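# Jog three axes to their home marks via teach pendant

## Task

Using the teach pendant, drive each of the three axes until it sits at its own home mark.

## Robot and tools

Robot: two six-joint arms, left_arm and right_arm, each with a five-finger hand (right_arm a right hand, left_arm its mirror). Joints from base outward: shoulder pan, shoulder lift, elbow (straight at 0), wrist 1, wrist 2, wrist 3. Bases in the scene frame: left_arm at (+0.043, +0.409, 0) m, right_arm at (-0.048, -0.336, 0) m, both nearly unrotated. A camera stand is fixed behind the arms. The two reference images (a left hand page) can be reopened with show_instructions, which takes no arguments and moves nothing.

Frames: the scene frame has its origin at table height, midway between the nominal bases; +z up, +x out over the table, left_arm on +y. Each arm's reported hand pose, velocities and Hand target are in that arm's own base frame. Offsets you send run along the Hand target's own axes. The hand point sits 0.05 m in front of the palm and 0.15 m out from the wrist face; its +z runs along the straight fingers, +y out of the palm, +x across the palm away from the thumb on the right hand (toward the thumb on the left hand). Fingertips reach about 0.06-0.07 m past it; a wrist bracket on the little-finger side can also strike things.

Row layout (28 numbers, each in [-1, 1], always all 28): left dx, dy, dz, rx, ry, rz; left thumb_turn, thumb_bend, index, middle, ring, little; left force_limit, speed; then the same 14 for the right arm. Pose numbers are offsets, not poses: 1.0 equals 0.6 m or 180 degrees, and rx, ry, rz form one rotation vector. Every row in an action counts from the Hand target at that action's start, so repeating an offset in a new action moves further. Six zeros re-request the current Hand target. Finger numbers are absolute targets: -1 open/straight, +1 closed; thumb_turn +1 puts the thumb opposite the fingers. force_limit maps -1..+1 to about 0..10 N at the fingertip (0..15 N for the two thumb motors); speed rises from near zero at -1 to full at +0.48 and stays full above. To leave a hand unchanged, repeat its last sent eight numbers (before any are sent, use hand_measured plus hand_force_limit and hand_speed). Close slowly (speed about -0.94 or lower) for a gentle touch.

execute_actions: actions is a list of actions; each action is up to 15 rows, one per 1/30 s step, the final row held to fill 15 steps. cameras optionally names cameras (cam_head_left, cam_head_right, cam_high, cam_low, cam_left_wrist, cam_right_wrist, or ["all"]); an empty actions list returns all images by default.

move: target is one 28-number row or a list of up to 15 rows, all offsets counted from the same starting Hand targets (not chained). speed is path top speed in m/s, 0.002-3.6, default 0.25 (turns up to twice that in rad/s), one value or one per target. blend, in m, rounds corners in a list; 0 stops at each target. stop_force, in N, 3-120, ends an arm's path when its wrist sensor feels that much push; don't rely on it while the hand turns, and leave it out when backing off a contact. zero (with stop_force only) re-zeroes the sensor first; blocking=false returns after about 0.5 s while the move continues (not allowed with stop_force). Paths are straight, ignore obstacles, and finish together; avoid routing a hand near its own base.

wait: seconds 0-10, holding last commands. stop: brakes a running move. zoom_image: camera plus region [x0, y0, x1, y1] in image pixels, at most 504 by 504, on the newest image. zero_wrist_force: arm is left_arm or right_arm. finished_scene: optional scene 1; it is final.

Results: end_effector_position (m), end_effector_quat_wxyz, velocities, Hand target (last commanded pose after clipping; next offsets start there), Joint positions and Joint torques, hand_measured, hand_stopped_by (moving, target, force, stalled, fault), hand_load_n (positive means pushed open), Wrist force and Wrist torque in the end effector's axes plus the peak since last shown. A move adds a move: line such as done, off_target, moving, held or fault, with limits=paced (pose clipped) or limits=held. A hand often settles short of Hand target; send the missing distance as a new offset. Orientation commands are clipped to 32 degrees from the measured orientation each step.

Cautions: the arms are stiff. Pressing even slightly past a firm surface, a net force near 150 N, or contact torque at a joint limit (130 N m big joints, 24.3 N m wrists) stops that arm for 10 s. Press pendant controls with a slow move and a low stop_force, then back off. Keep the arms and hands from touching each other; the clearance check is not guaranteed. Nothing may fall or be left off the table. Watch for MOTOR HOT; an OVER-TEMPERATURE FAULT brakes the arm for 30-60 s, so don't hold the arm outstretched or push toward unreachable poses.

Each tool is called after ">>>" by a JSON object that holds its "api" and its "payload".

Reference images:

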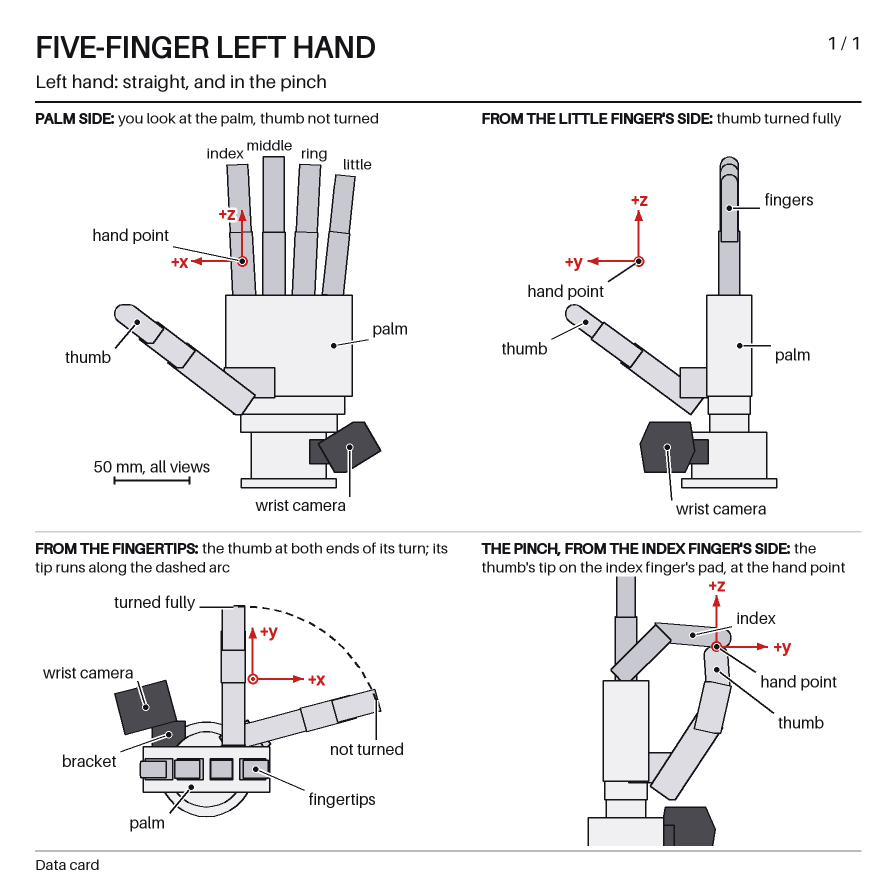

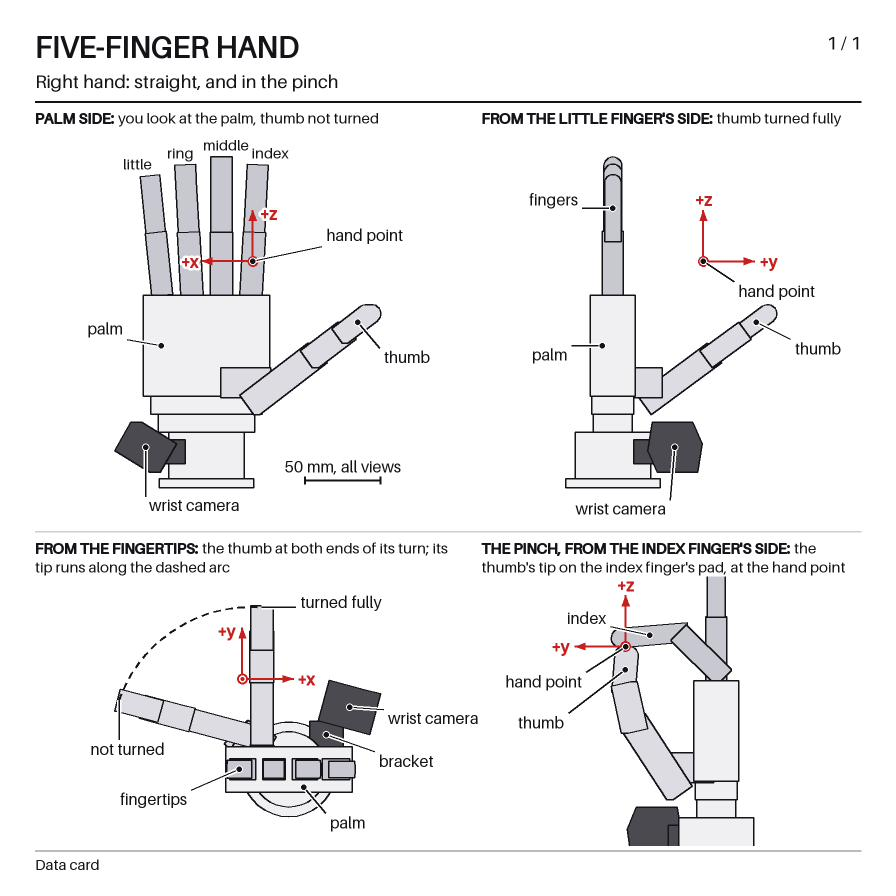

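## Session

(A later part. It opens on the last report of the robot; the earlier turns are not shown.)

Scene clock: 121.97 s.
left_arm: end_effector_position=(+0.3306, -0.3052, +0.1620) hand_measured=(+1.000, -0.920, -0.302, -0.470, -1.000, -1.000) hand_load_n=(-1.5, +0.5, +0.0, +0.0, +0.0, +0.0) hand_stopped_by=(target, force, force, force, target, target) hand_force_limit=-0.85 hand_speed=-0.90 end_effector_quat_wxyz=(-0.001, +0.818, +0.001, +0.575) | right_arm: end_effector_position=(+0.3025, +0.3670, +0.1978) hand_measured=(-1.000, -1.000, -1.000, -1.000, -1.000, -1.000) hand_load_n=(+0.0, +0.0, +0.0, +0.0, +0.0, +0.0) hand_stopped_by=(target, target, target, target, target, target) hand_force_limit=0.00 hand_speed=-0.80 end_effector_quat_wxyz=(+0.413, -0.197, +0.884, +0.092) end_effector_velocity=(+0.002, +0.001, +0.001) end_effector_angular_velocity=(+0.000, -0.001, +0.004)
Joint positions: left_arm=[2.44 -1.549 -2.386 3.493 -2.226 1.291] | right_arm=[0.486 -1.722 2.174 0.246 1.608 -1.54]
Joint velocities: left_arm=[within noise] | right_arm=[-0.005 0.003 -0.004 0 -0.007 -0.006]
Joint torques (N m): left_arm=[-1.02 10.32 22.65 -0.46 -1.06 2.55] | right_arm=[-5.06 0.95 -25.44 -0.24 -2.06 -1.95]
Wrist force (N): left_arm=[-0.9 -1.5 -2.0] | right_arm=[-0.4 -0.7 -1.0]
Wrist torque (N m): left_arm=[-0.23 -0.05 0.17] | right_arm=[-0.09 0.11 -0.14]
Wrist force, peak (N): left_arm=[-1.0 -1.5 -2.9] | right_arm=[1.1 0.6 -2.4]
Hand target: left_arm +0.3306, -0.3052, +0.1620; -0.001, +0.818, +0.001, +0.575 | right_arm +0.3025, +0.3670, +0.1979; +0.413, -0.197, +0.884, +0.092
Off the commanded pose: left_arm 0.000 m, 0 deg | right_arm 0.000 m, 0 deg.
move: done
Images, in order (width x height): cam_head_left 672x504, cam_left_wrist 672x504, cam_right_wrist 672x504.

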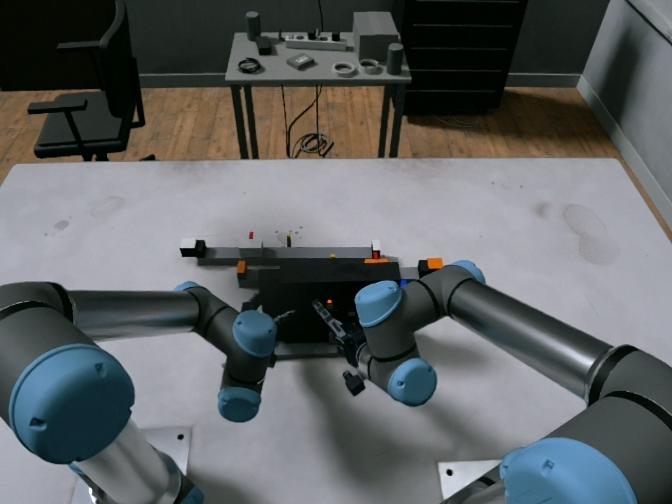

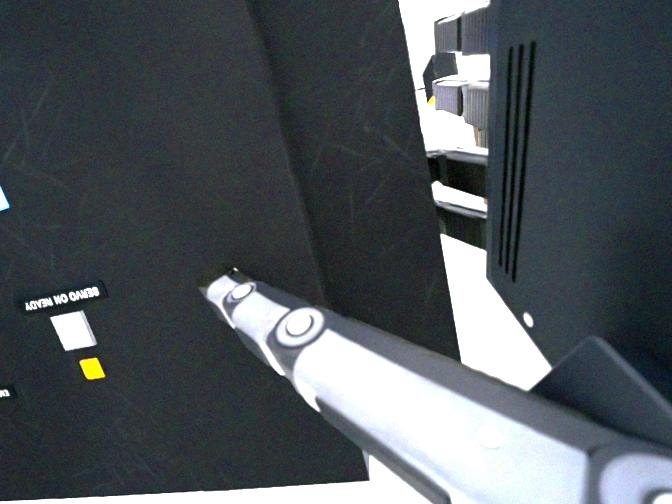

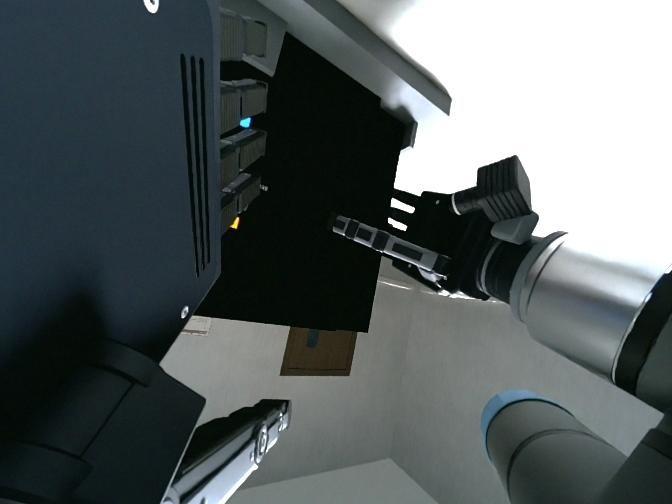

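>>> {"api": "move", "payload": {"target": [0,0,0,0,0,0,1,-0.6,0.3,0.3,-1,-1,-0.85,-0.9,0.0842,-0.1248,-0.0225,0,0,0,-1,-1,-1,-1,-1,-1,0,-0.8], "speed": 0.15, "cameras": ["all"]}}

>>> {"api": "zoom_image", "payload": {"camera": "cam_head_left", "region": [250, 250, 410, 370]}}

>>> {"api": "zoom_image", "payload": {"camera": "cam_head_right", "region": [230, 240, 400, 370]}}

>>> {"api": "zoom_image", "payload": {"camera": "cam_right_wrist", "region": [200, 0, 460, 340]}}

Scene clock: 129.30 s.
left_arm: end_effector_position=(+0.3306, -0.3052, +0.1620) hand_measured=(+1.000, -0.920, -0.302, -0.470, -1.000, -1.000) hand_load_n=(-1.5, +0.5, +0.0, +0.0, +0.0, +0.0) hand_stopped_by=(target, force, force, force, target, target) hand_force_limit=-0.85 hand_speed=-0.90 end_effector_quat_wxyz=(-0.001, +0.818, +0.001, +0.575) | right_arm: end_effector_position=(+0.2956, +0.2810, +0.1678) hand_measured=(-1.000, -1.000, -1.000, -1.000, -1.000, -1.000) hand_load_n=(+0.0, +0.0, +0.0, +0.5, +0.0, +0.0) hand_stopped_by=(target, target, target, target, target, target) hand_force_limit=0.00 hand_speed=-0.80 end_effector_quat_wxyz=(+0.413, -0.197, +0.884, +0.092)
Joint positions: left_arm=[2.44 -1.549 -2.386 3.493 -2.226 1.291] | right_arm=[0.027 -1.923 2.408 0.255 1.26 -1.844]
Joint torques (N m): left_arm=[-1.76 12.84 21.59 1.54 -1.03 2.54] | right_arm=[-5.53 -1.85 -14.78 -0.15 -2 -1.87]
Wrist force (N): left_arm=[-0.8 -1.6 -2.2] | right_arm=[-0.3 -0.8 -0.9]
Wrist torque (N m): left_arm=[-0.26 -0.04 0.17] | right_arm=[-0.10 0.09 -0.21]
Wrist force, peak (N): left_arm=[-1.0 -1.6 -2.3] | right_arm=[0.8 -1.7 -1.4]
Hand target: left_arm +0.3306, -0.3052, +0.1620; -0.001, +0.818, +0.001, +0.575 | right_arm +0.2956, +0.2811, +0.1678; +0.413, -0.197, +0.884, +0.092
Off the commanded pose: left_arm 0.000 m, 0 deg | right_arm 0.000 m, 0 deg.
move: done

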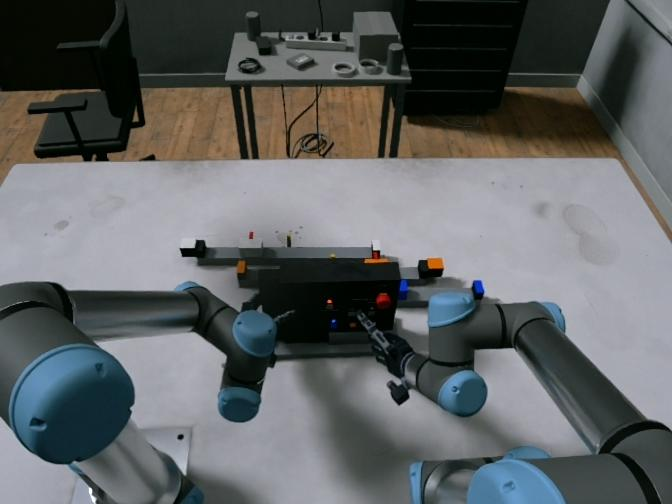

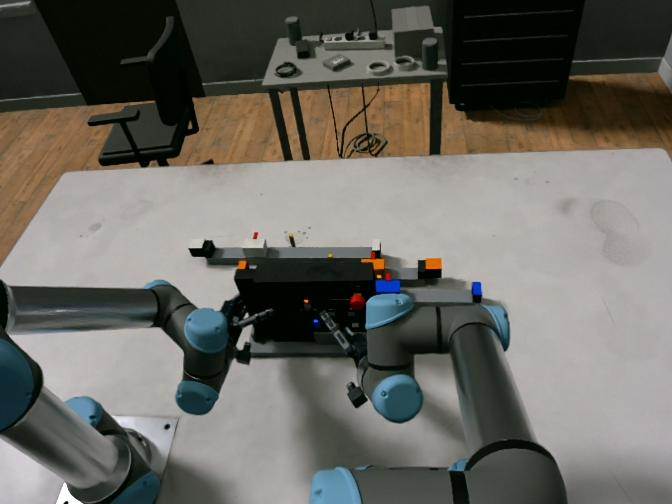

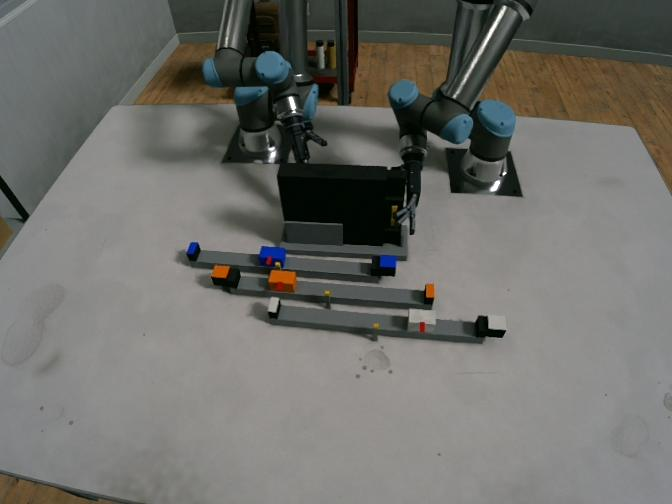

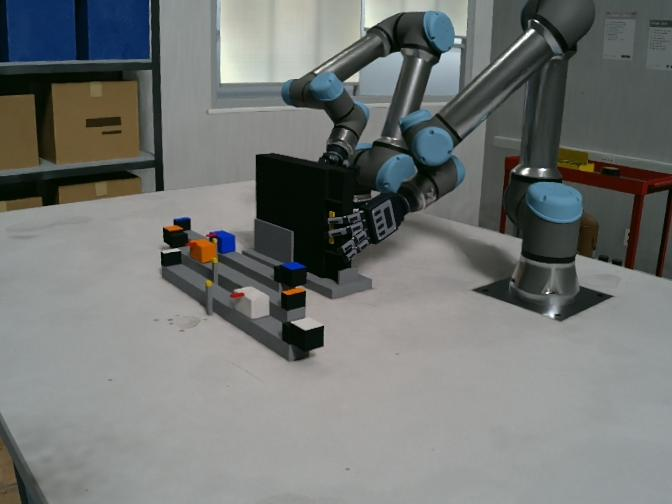

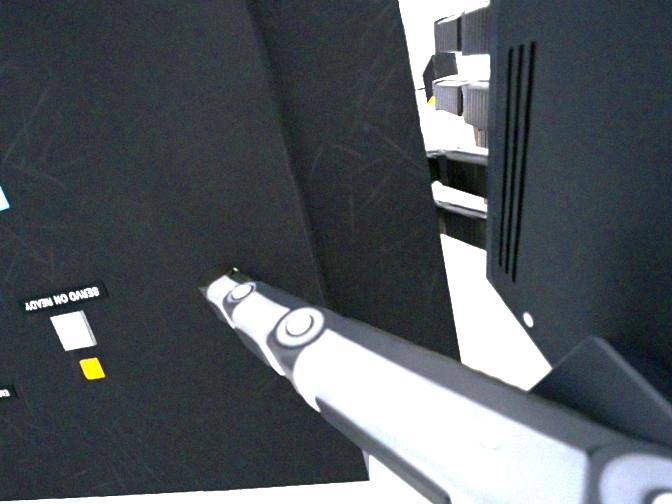

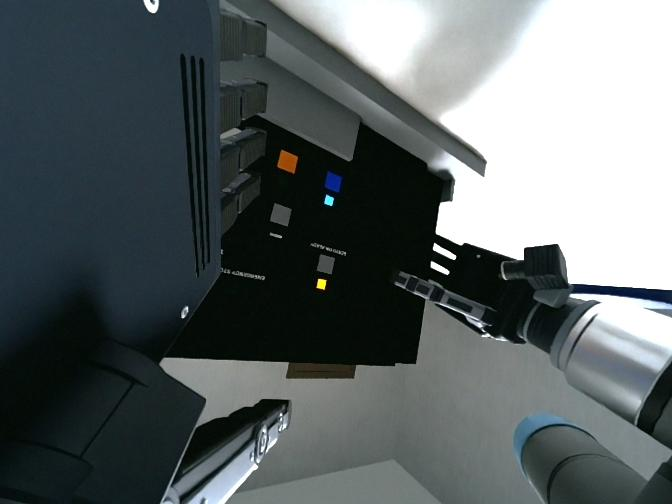

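Scaled by 3.150.

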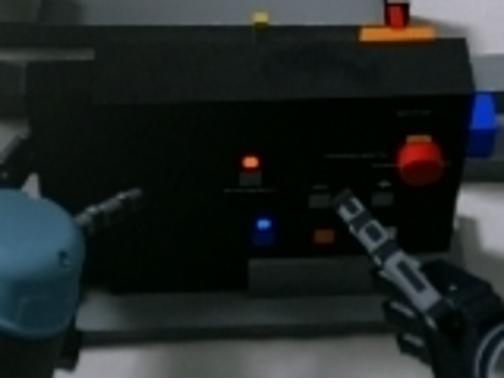

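Scaled by 2.965.

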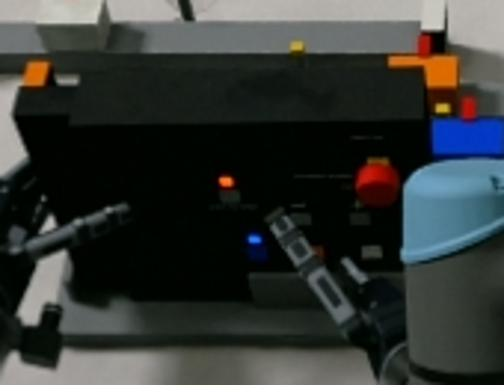

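Scaled by 1.482.

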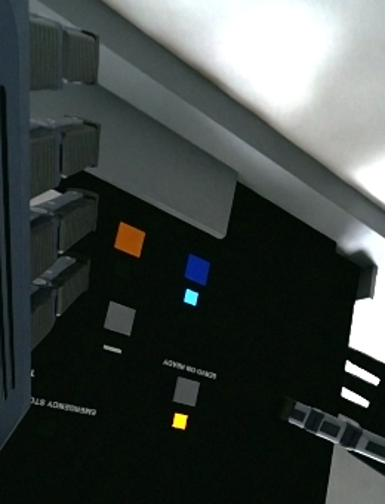

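>>> {"api": "move", "payload": {"target": [0,0,0,0,0,0,1,-0.6,-0.2,-0.37,-1,-1,-0.4,-0.9,0,0,0,0,0,0,-1,-1,-1,-1,-1,-1,0,-0.8], "cameras": ["cam_head_left","cam_head_right","cam_low","cam_left_wrist"]}}

>>> {"api": "zoom_image", "payload": {"camera": "cam_head_left", "region": [250, 250, 410, 370]}}

>>> {"api": "zoom_image", "payload": {"camera": "cam_low", "region": [290, 150, 440, 310]}}

Scene clock: 130.60 s.
left_arm: end_effector_position=(+0.3306, -0.3052, +0.1620) hand_measured=(+1.000, -0.920, -0.268, -0.418, -1.000, -1.000) hand_load_n=(-2.5, +2.5, +2.0, +3.5, +0.0, +0.0) hand_stopped_by=(target, force, force, force, target, target) hand_force_limit=-0.40 hand_speed=-0.90 end_effector_quat_wxyz=(-0.001, +0.818, +0.001, +0.575) | right_arm: end_effector_position=(+0.2956, +0.2811, +0.1678) hand_measured=(-1.000, -1.000, -1.000, -1.000, -1.000, -1.000) hand_load_n=(+0.0, +0.0, +0.0, +0.0, +0.0, +0.0) hand_stopped_by=(target, target, target, target, target, target) hand_force_limit=0.00 hand_speed=-0.80 end_effector_quat_wxyz=(+0.413, -0.197, +0.884, +0.092)
Joint positions: left_arm=[2.44 -1.549 -2.386 3.493 -2.227 1.291] | right_arm=[0.027 -1.923 2.408 0.255 1.259 -1.844]
Joint torques (N m): left_arm=[-1.69 14.59 21.65 1.56 1.76 2.59] | right_arm=[4.87 -12.95 -9.53 1.42 0.3 -0.07]
Wrist force (N): left_arm=[0.2 -11.3 -0.5] | right_arm=[-0.1 -0.6 -1.0]
Wrist torque (N m): left_arm=[-0.51 0.07 0.44] | right_arm=[-0.06 0.06 -0.15]
Wrist force, peak (N): left_arm=[-0.2 -11.6 -0.1] | right_arm=[-0.4 -0.9 -1.3]
Hand target: left_arm +0.3306, -0.3052, +0.1620; -0.001, +0.818, +0.001, +0.575 | right_arm +0.2956, +0.2811, +0.1678; +0.413, -0.197, +0.884, +0.092
Off the commanded pose: left_arm 0.000 m, 0 deg | right_arm 0.000 m, 0 deg.
move: done
Images, in order (width x height): cam_head_left 672x504, cam_head_right 672x504, cam_low 672x504, cam_left_wrist 672x504.

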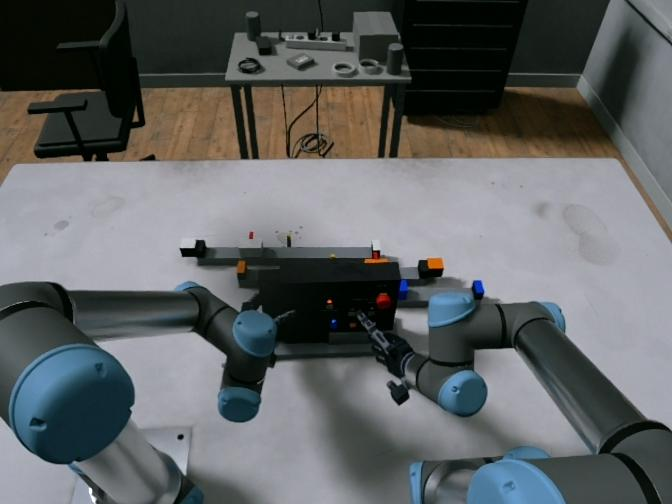

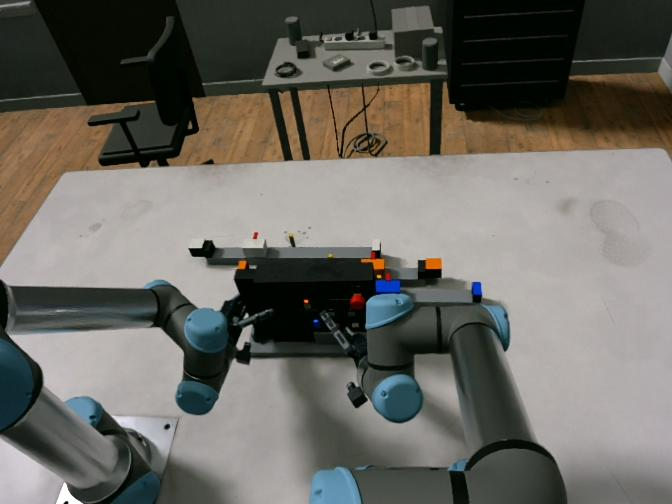

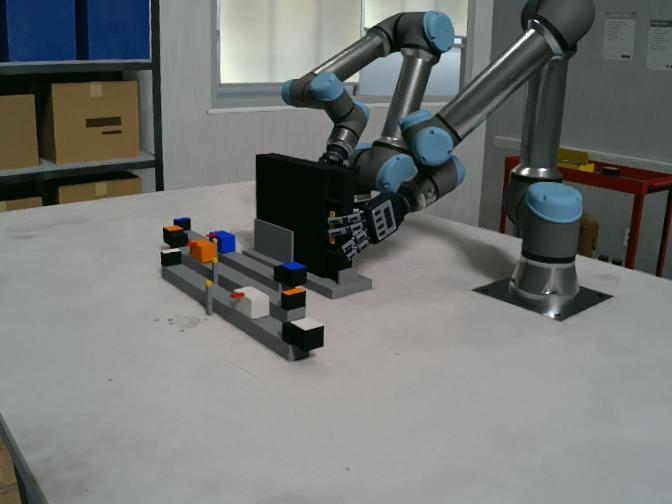

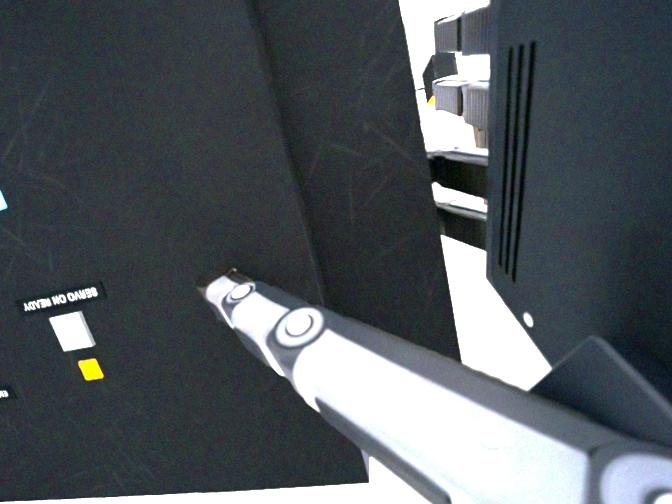

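Scaled by 3.150.

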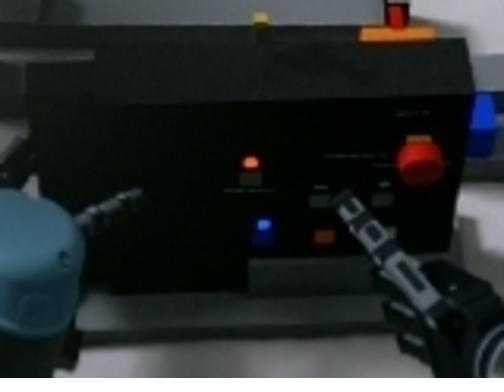

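Scaled by 3.150.

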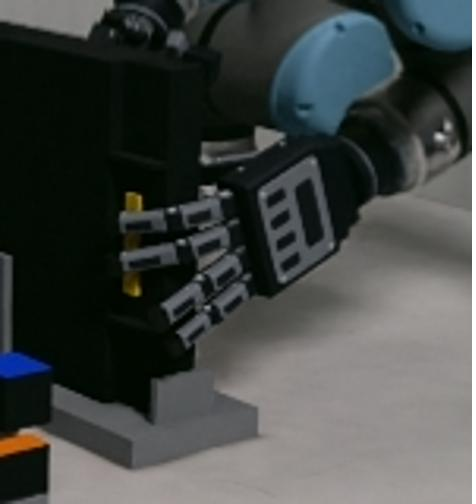

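>>> {"api": "move", "payload": {"target": [[0,0,0,0,0,0,1,-1,-0.75,-0.85,-1,-1,-0.4,-0.5,0,0,0,0,0,0,-1,-1,-1,-1,-1,-1,0,-0.8],[-0.001,-0.0333,-0.0025,-0.1044,0,0.038,1,-1,-0.75,-0.85,-1,-1,-0.4,-0.5,0,0,0,0,0,0,-1,-1,-1,-1,-1,-1,0,-0.8]], "speed": 0.1, "cameras": ["cam_low","cam_left_wrist","cam_high"]}}

>>> {"api": "zoom_image", "payload": {"camera": "cam_low", "region": [290, 150, 440, 310]}}

>>> {"api": "zoom_image", "payload": {"camera": "cam_high", "region": [360, 150, 450, 270]}}

Scene clock: 138.47 s.
left_arm: end_effector_position=(+0.3289, -0.2852, +0.1620) hand_measured=(+1.000, -1.000, -0.750, -0.850, -1.000, -1.000) hand_load_n=(-0.5, +0.0, +0.0, +0.0, +0.0, +0.0) hand_stopped_by=(target, target, target, target, target, target) hand_force_limit=-0.40 hand_speed=-0.50 end_effector_quat_wxyz=(+0.098, +0.806, -0.141, +0.566) | right_arm: end_effector_position=(+0.2956, +0.2811, +0.1678) hand_measured=(-1.000, -1.000, -1.000, -1.000, -1.000, -1.000) hand_load_n=(+0.0, +0.0, +0.0, +0.5, -0.5, +0.0) hand_stopped_by=(target, target, target, target, target, target) hand_force_limit=0.00 hand_speed=-0.80 end_effector_quat_wxyz=(+0.413, -0.197, +0.884, +0.092)
Joint positions: left_arm=[3.045 -1.256 -2.594 3.494 -1.338 1.659] | right_arm=[0.027 -1.923 2.408 0.255 1.26 -1.844]
Joint torques (N m): left_arm=[5.18 -10.76 26.86 1.97 1.3 -1.68] | right_arm=[5.51 -12.96 -23.02 1.45 1.63 1.81]
Wrist force (N): left_arm=[-0.1 -0.5 -0.8] | right_arm=[-0.3 -0.7 -1.3]
Wrist torque (N m): left_arm=[-0.09 -0.04 0.11] | right_arm=[-0.06 0.11 -0.17]
Wrist force, peak (N): left_arm=[0.0 -11.5 -0.4] | right_arm=[-0.8 -0.7 -1.2]
Hand target: left_arm +0.3290, -0.2852, +0.1620; +0.098, +0.806, -0.141, +0.566 | right_arm +0.2956, +0.2811, +0.1678; +0.413, -0.197, +0.884, +0.092
Off the commanded pose: left_arm 0.000 m, 0 deg | right_arm 0.000 m, 0 deg.
move: done
Images, in order (width x height): cam_high 672x504, cam_low 672x504, cam_left_wrist 672x504.

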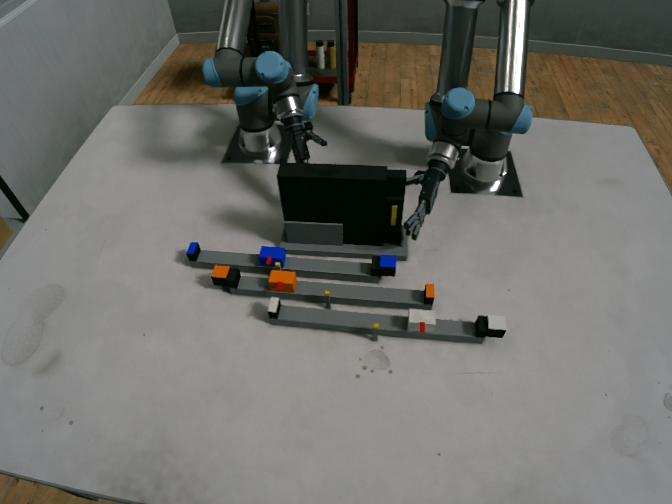

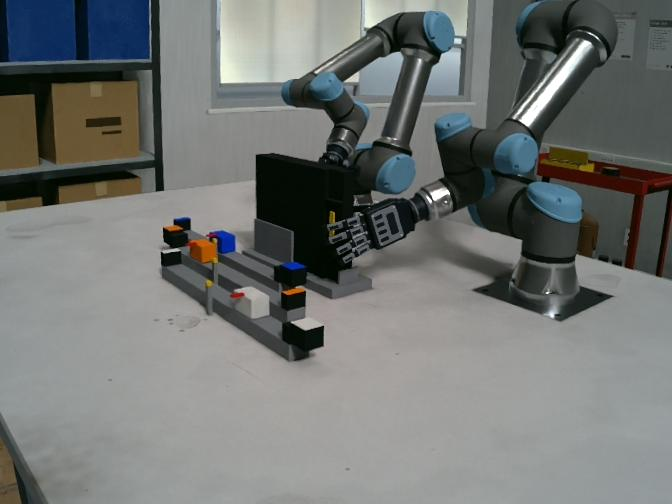

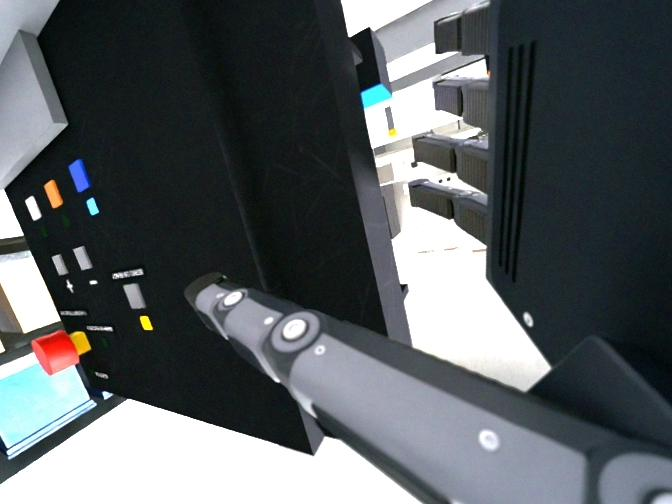

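Scaled by 3.150.

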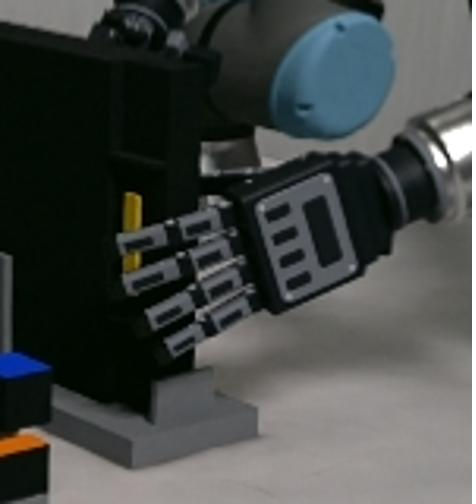

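Scaled by 4.200.

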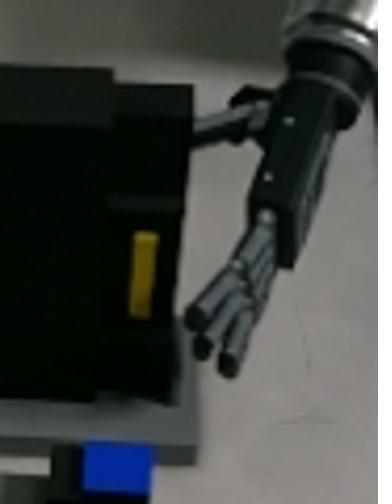

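>>> {"api": "move", "payload": {"target": [0,0,0,0,0,0,1,-0.5,0.2,0.1,-1,-1,-0.8,-0.9,0,0,0,0,0,0,-1,-1,-1,-1,-1,-1,0,-0.8], "cameras": ["cam_low","cam_left_wrist","cam_high"]}}

>>> {"api": "zoom_image", "payload": {"camera": "cam_low", "region": [290, 150, 440, 310]}}

>>> {"api": "zoom_image", "payload": {"camera": "cam_high", "region": [360, 150, 450, 270]}}

Scene clock: 142.80 s.
left_arm: end_effector_position=(+0.3290, -0.2852, +0.1620) hand_measured=(+1.000, -0.500, -0.202, -0.292, -1.000, -1.000) hand_load_n=(+0.0, +0.0, +0.5, +1.5, +0.0, +0.0) hand_stopped_by=(target, target, force, force, target, target) hand_force_limit=-0.80 hand_speed=-0.90 end_effector_quat_wxyz=(+0.098, +0.806, -0.141, +0.566) | right_arm: end_effector_position=(+0.2956, +0.2811, +0.1678) hand_measured=(-1.000, -1.000, -1.000, -1.000, -1.000, -1.000) hand_load_n=(+0.0, +0.0, +0.0, +0.0, +0.0, +0.0) hand_stopped_by=(target, target, target, target, target, target) hand_force_limit=0.00 hand_speed=-0.80 end_effector_quat_wxyz=(+0.413, -0.197, +0.884, +0.092)
Joint positions: left_arm=[3.045 -1.256 -2.594 3.494 -1.338 1.659] | right_arm=[0.027 -1.923 2.408 0.255 1.26 -1.844]
Joint torques (N m): left_arm=[-1.93 -8.94 25.97 1.44 -1.23 2.32] | right_arm=[4.83 -12.77 -22.48 1.04 1.16 1.82]
Wrist force (N): left_arm=[0.1 -1.9 0.8] | right_arm=[-0.3 -0.7 -0.8]
Wrist torque (N m): left_arm=[-0.08 0.03 0.13] | right_arm=[-0.09 0.09 -0.18]
Wrist force, peak (N): left_arm=[0.0 -2.3 0.8] | right_arm=[-0.3 -0.8 -1.4]
Hand target: left_arm +0.3290, -0.2852, +0.1620; +0.098, +0.806, -0.141, +0.566 | right_arm +0.2956, +0.2811, +0.1678; +0.413, -0.197, +0.884, +0.092
Off the commanded pose: left_arm 0.000 m, 0 deg | right_arm 0.000 m, 0 deg.
move: done
Images, in order (width x height): cam_high 672x504, cam_low 672x504, cam_left_wrist 672x504.

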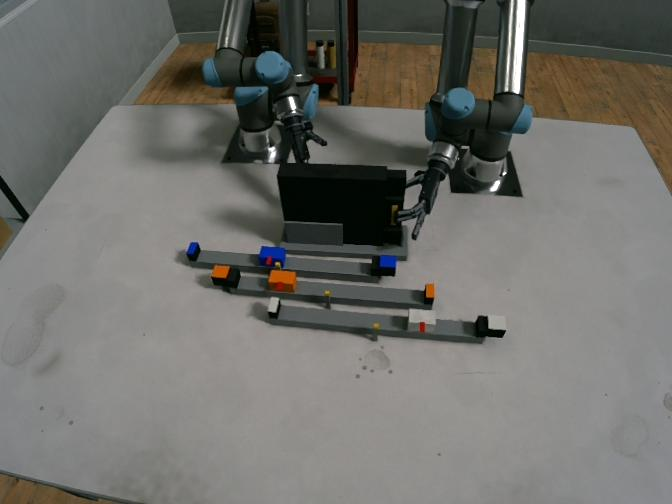

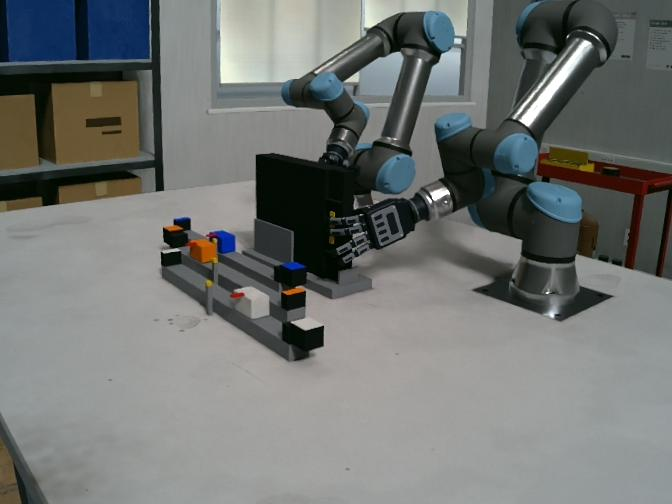

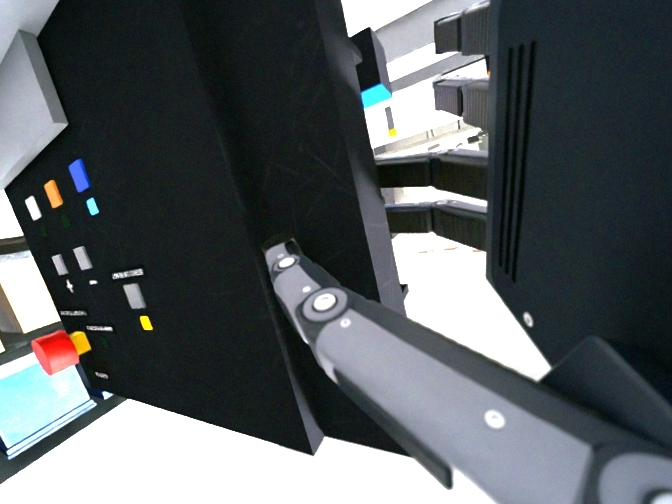

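Scaled by 3.150.

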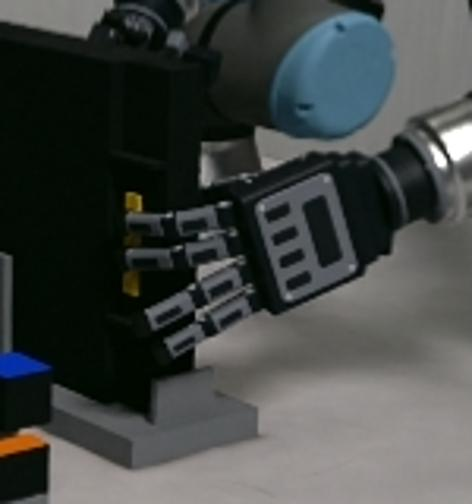

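Scaled by 4.200.

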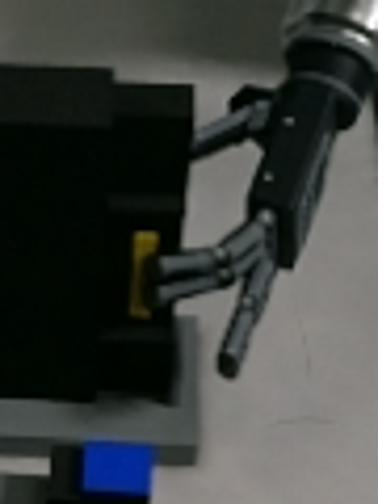

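>>> {"api": "move", "payload": {"target": [[0,0,0,0,0,0,1,-1,-0.7,-0.75,-1,-1,-0.4,-0.5,0,0,0,0,0,0,-1,-1,-1,-1,-1,-1,0,-0.8],[0.0067,0.0172,0.0185,0,0,0,1,-1,-0.7,-0.75,-1,-1,-0.4,-0.5,0,0,0,0,0,0,-1,-1,-1,-1,-1,-1,0,-0.8]], "speed": 0.06}}

>>> {"api": "move", "payload": {"target": [0,0,0,0,0,0,1,-1,0.2,0.1,-1,-1,-0.8,-0.9,0,0,0,0,0,0,-1,-1,-1,-1,-1,-1,0,-0.8], "cameras": ["cam_low","cam_left_wrist","cam_high"]}}

>>> {"api": "zoom_image", "payload": {"camera": "cam_low", "region": [290, 150, 440, 310]}}

>>> {"api": "zoom_image", "payload": {"camera": "cam_high", "region": [360, 150, 450, 270]}}

Scene clock: 147.03 s.
left_arm: end_effector_position=(+0.3366, -0.2990, +0.1620) hand_measured=(+1.000, -1.000, -0.700, -0.750, -1.000, -1.000) hand_load_n=(+0.0, +0.0, +0.0, +0.0, +0.0, +0.0) hand_stopped_by=(target, target, target, target, target, target) hand_force_limit=-0.40 hand_speed=-0.50 end_effector_quat_wxyz=(+0.098, +0.806, -0.141, +0.566) | right_arm: end_effector_position=(+0.2956, +0.2811, +0.1678) hand_measured=(-1.000, -1.000, -1.000, -1.000, -1.000, -1.000) hand_load_n=(+0.0, +0.0, +0.0, +0.0, +0.0, +0.0) hand_stopped_by=(target, target, target, target, target, target) hand_force_limit=0.00 hand_speed=-0.80 end_effector_quat_wxyz=(+0.413, -0.197, +0.884, +0.092)
Joint positions: left_arm=[2.957 -1.324 -2.553 3.526 -1.42 1.628] | right_arm=[0.027 -1.923 2.408 0.255 1.26 -1.844]
Joint torques (N m): left_arm=[7.55 16.93 6.35 -0.74 1.81 3.19] | right_arm=[4.18 -12.58 -22.83 1.08 1.24 1.8]
Wrist force (N): left_arm=[-0.2 -0.7 -0.7] | right_arm=[-0.1 -0.8 -0.9]
Wrist torque (N m): left_arm=[-0.12 0.00 0.09] | right_arm=[-0.11 0.06 -0.16]
Wrist force, peak (N): left_arm=[0.2 -2.2 0.9] | right_arm=[-0.5 -1.0 -1.4]
Hand target: left_arm +0.3366, -0.2990, +0.1620; +0.098, +0.806, -0.141, +0.566 | right_arm +0.2956, +0.2811, +0.1678; +0.413, -0.197, +0.884, +0.092
Off the commanded pose: left_arm 0.000 m, 0 deg | right_arm 0.000 m, 0 deg.
move: done

Scene clock: 149.50 s.
left_arm: end_effector_position=(+0.3366, -0.2990, +0.1620) hand_measured=(+1.000, -1.000, -0.086, -0.220, -1.000, -1.000) hand_load_n=(+0.0, +0.0, +1.0, +0.5, +0.0, +0.0) hand_stopped_by=(target, target, force, force, target, target) hand_force_limit=-0.80 hand_speed=-0.90 end_effector_quat_wxyz=(+0.098, +0.806, -0.141, +0.566) | right_arm: end_effector_position=(+0.2956, +0.2811, +0.1678) hand_measured=(-1.000, -1.000, -1.000, -1.000, -1.000, -1.000) hand_load_n=(+0.0, +0.0, +0.0, +0.0, +0.0, +0.0) hand_stopped_by=(target, target, target, target, target, target) hand_force_limit=0.00 hand_speed=-0.80 end_effector_quat_wxyz=(+0.413, -0.197, +0.884, +0.092)
Joint positions: left_arm=[2.957 -1.323 -2.553 3.526 -1.42 1.628] | right_arm=[0.027 -1.923 2.408 0.255 1.26 -1.844]
Joint torques (N m): left_arm=[6.59 16.38 7.48 -0.45 1.75 2.87] | right_arm=[5.67 -11.99 -22.85 1.24 1.28 1.8]
Wrist force (N): left_arm=[0.3 -1.5 0.8] | right_arm=[-0.5 -0.9 -0.8]
Wrist torque (N m): left_arm=[-0.09 -0.02 0.10] | right_arm=[-0.12 0.12 -0.19]
Wrist force, peak (N): left_arm=[0.2 -2.1 0.7] | right_arm=[0.0 -0.9 -1.3]
Hand target: left_arm +0.3366, -0.2990, +0.1620; +0.098, +0.806, -0.141, +0.566 | right_arm +0.2956, +0.2811, +0.1678; +0.413, -0.197, +0.884, +0.092
Off the commanded pose: left_arm 0.000 m, 0 deg | right_arm 0.000 m, 0 deg.
move: done
Images, in order (width x height): cam_high 672x504, cam_low 672x504, cam_left_wrist 672x504.

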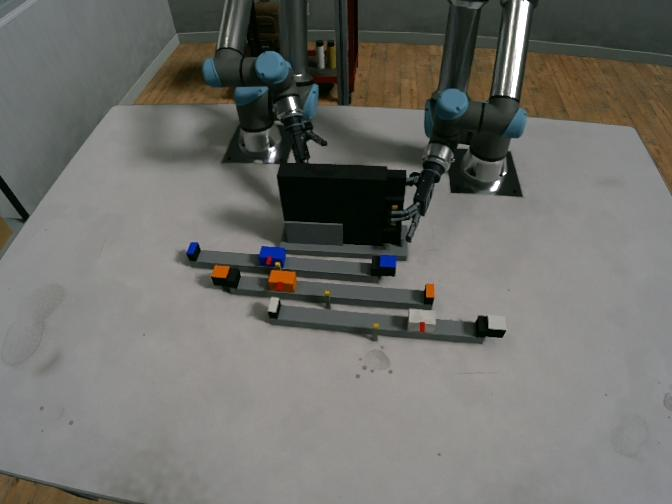

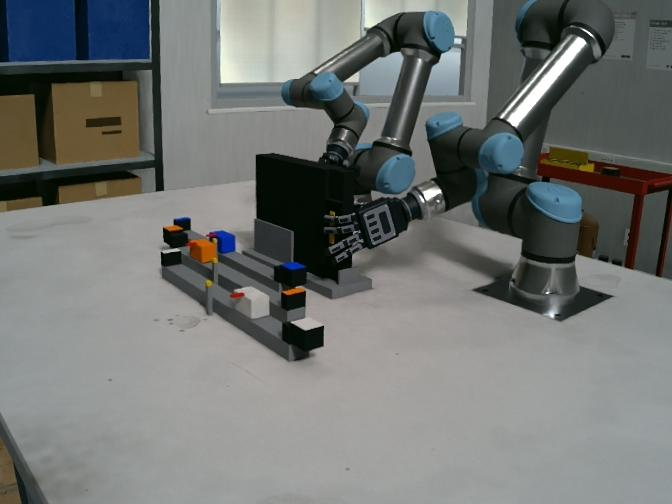

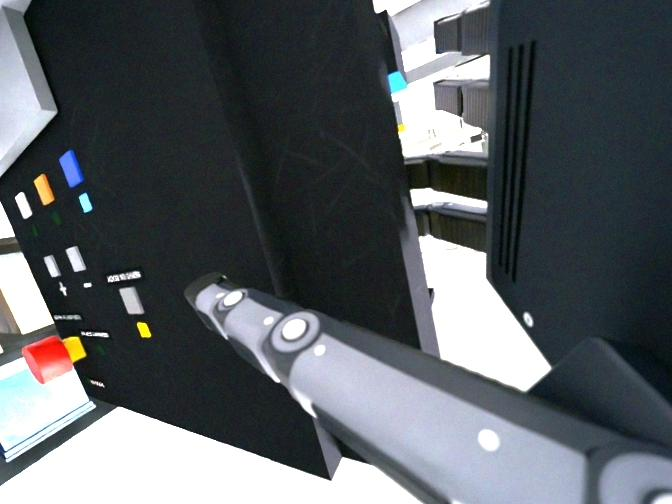

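Scaled by 3.150.

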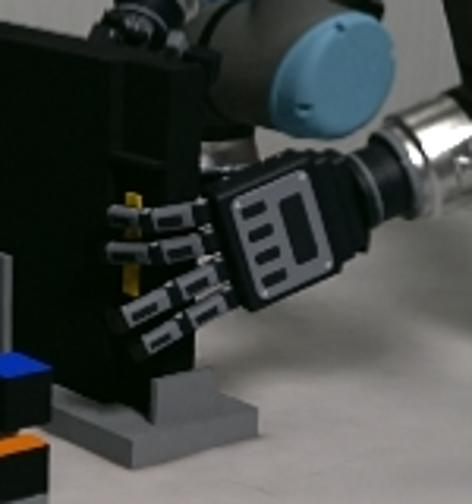

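Scaled by 4.200.

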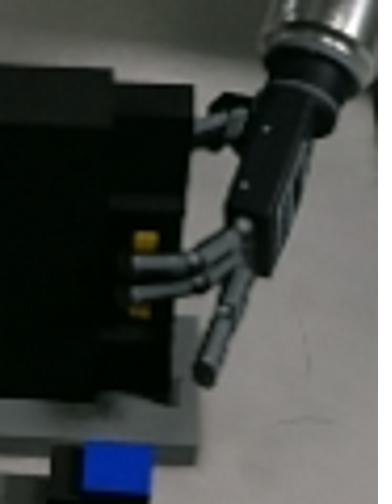

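>>> {"api": "move", "payload": {"target": [0,0,0,0,0,0,1,-1,-0.02,-0.15,-1,-1,-0.3,-0.92,0,0,0,0,0,0,-1,-1,-1,-1,-1,-1,0,-0.8], "cameras": ["cam_low","cam_left_wrist","cam_head_left"]}}

>>> {"api": "zoom_image", "payload": {"camera": "cam_left_wrist", "region": [0, 130, 180, 420]}}

>>> {"api": "zoom_image", "payload": {"camera": "cam_low", "region": [290, 150, 440, 310]}}

Scene clock: 150.70 s.
left_arm: end_effector_position=(+0.3366, -0.2990, +0.1620) hand_measured=(+1.000, -1.000, -0.020, -0.150, -1.000, -1.000) hand_load_n=(+0.0, +0.0, +2.0, +0.5, +0.0, +0.0) hand_stopped_by=(target, target, target, target, target, target) hand_force_limit=-0.30 hand_speed=-0.92 end_effector_quat_wxyz=(+0.098, +0.806, -0.141, +0.566) | right_arm: end_effector_position=(+0.2956, +0.2811, +0.1678) hand_measured=(-1.000, -1.000, -1.000, -1.000, -1.000, -1.000) hand_load_n=(+0.0, +0.0, +0.0, +0.0, +0.0, +0.0) hand_stopped_by=(target, target, target, target, target, target) hand_force_limit=0.00 hand_speed=-0.80 end_effector_quat_wxyz=(+0.413, -0.197, +0.884, +0.092)
Joint positions: left_arm=[2.957 -1.323 -2.553 3.526 -1.42 1.628] | right_arm=[0.027 -1.923 2.408 0.255 1.26 -1.844]
Joint torques (N m): left_arm=[2.59 16.38 7.65 -0.58 1.56 2.96] | right_arm=[5.24 -13.25 -23.23 0.92 1.48 1.79]
Wrist force (N): left_arm=[0.2 -2.1 1.7] | right_arm=[-0.1 -0.6 -1.1]
Wrist torque (N m): left_arm=[-0.11 -0.01 0.11] | right_arm=[-0.06 0.07 -0.15]
Wrist force, peak (N): left_arm=[0.2 -2.1 2.0] | right_arm=[-0.6 -1.0 -0.9]
Hand target: left_arm +0.3366, -0.2990, +0.1620; +0.098, +0.806, -0.141, +0.566 | right_arm +0.2956, +0.2811, +0.1678; +0.413, -0.197, +0.884, +0.092
Off the commanded pose: left_arm 0.000 m, 0 deg | right_arm 0.000 m, 0 deg.
move: done
Images, in order (width x height): cam_head_left 672x504, cam_low 672x504, cam_left_wrist 672x504.

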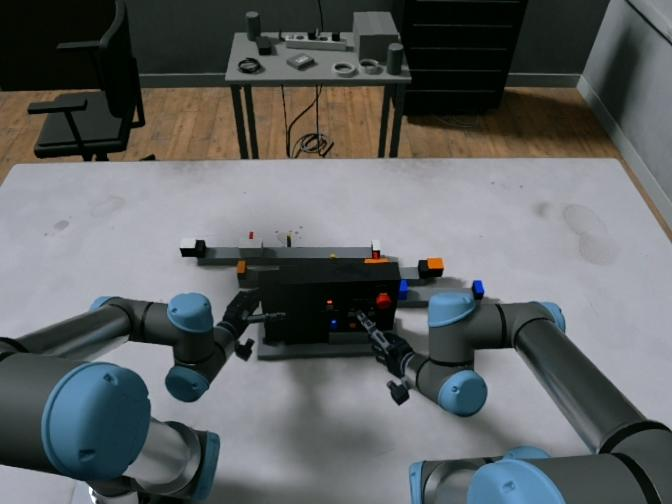

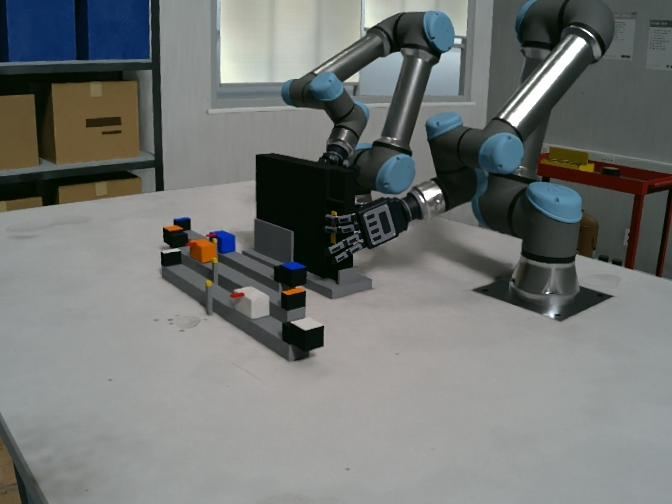

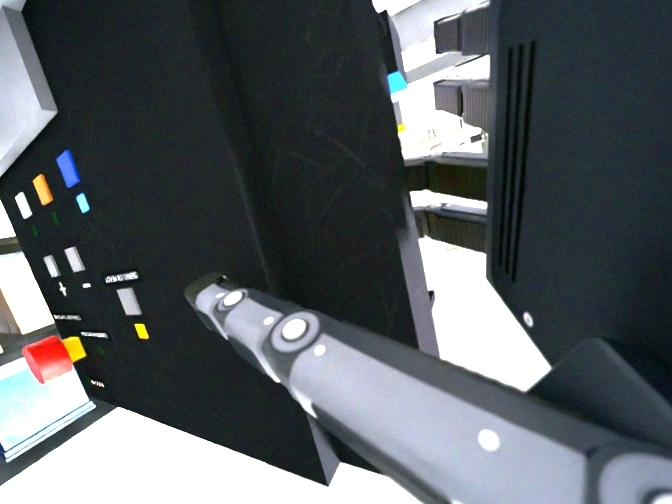

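Scaled by 1.738.

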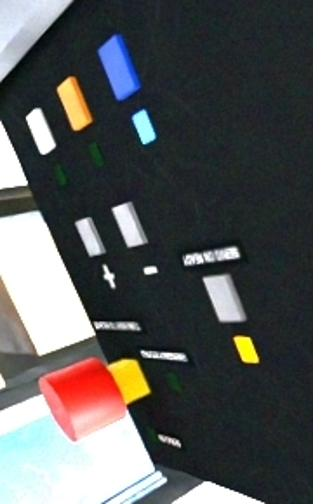

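Scaled by 3.150.

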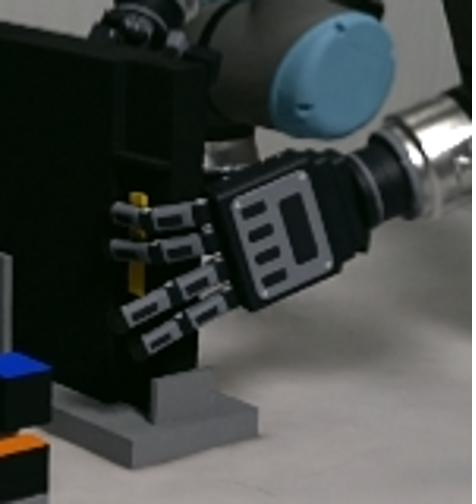

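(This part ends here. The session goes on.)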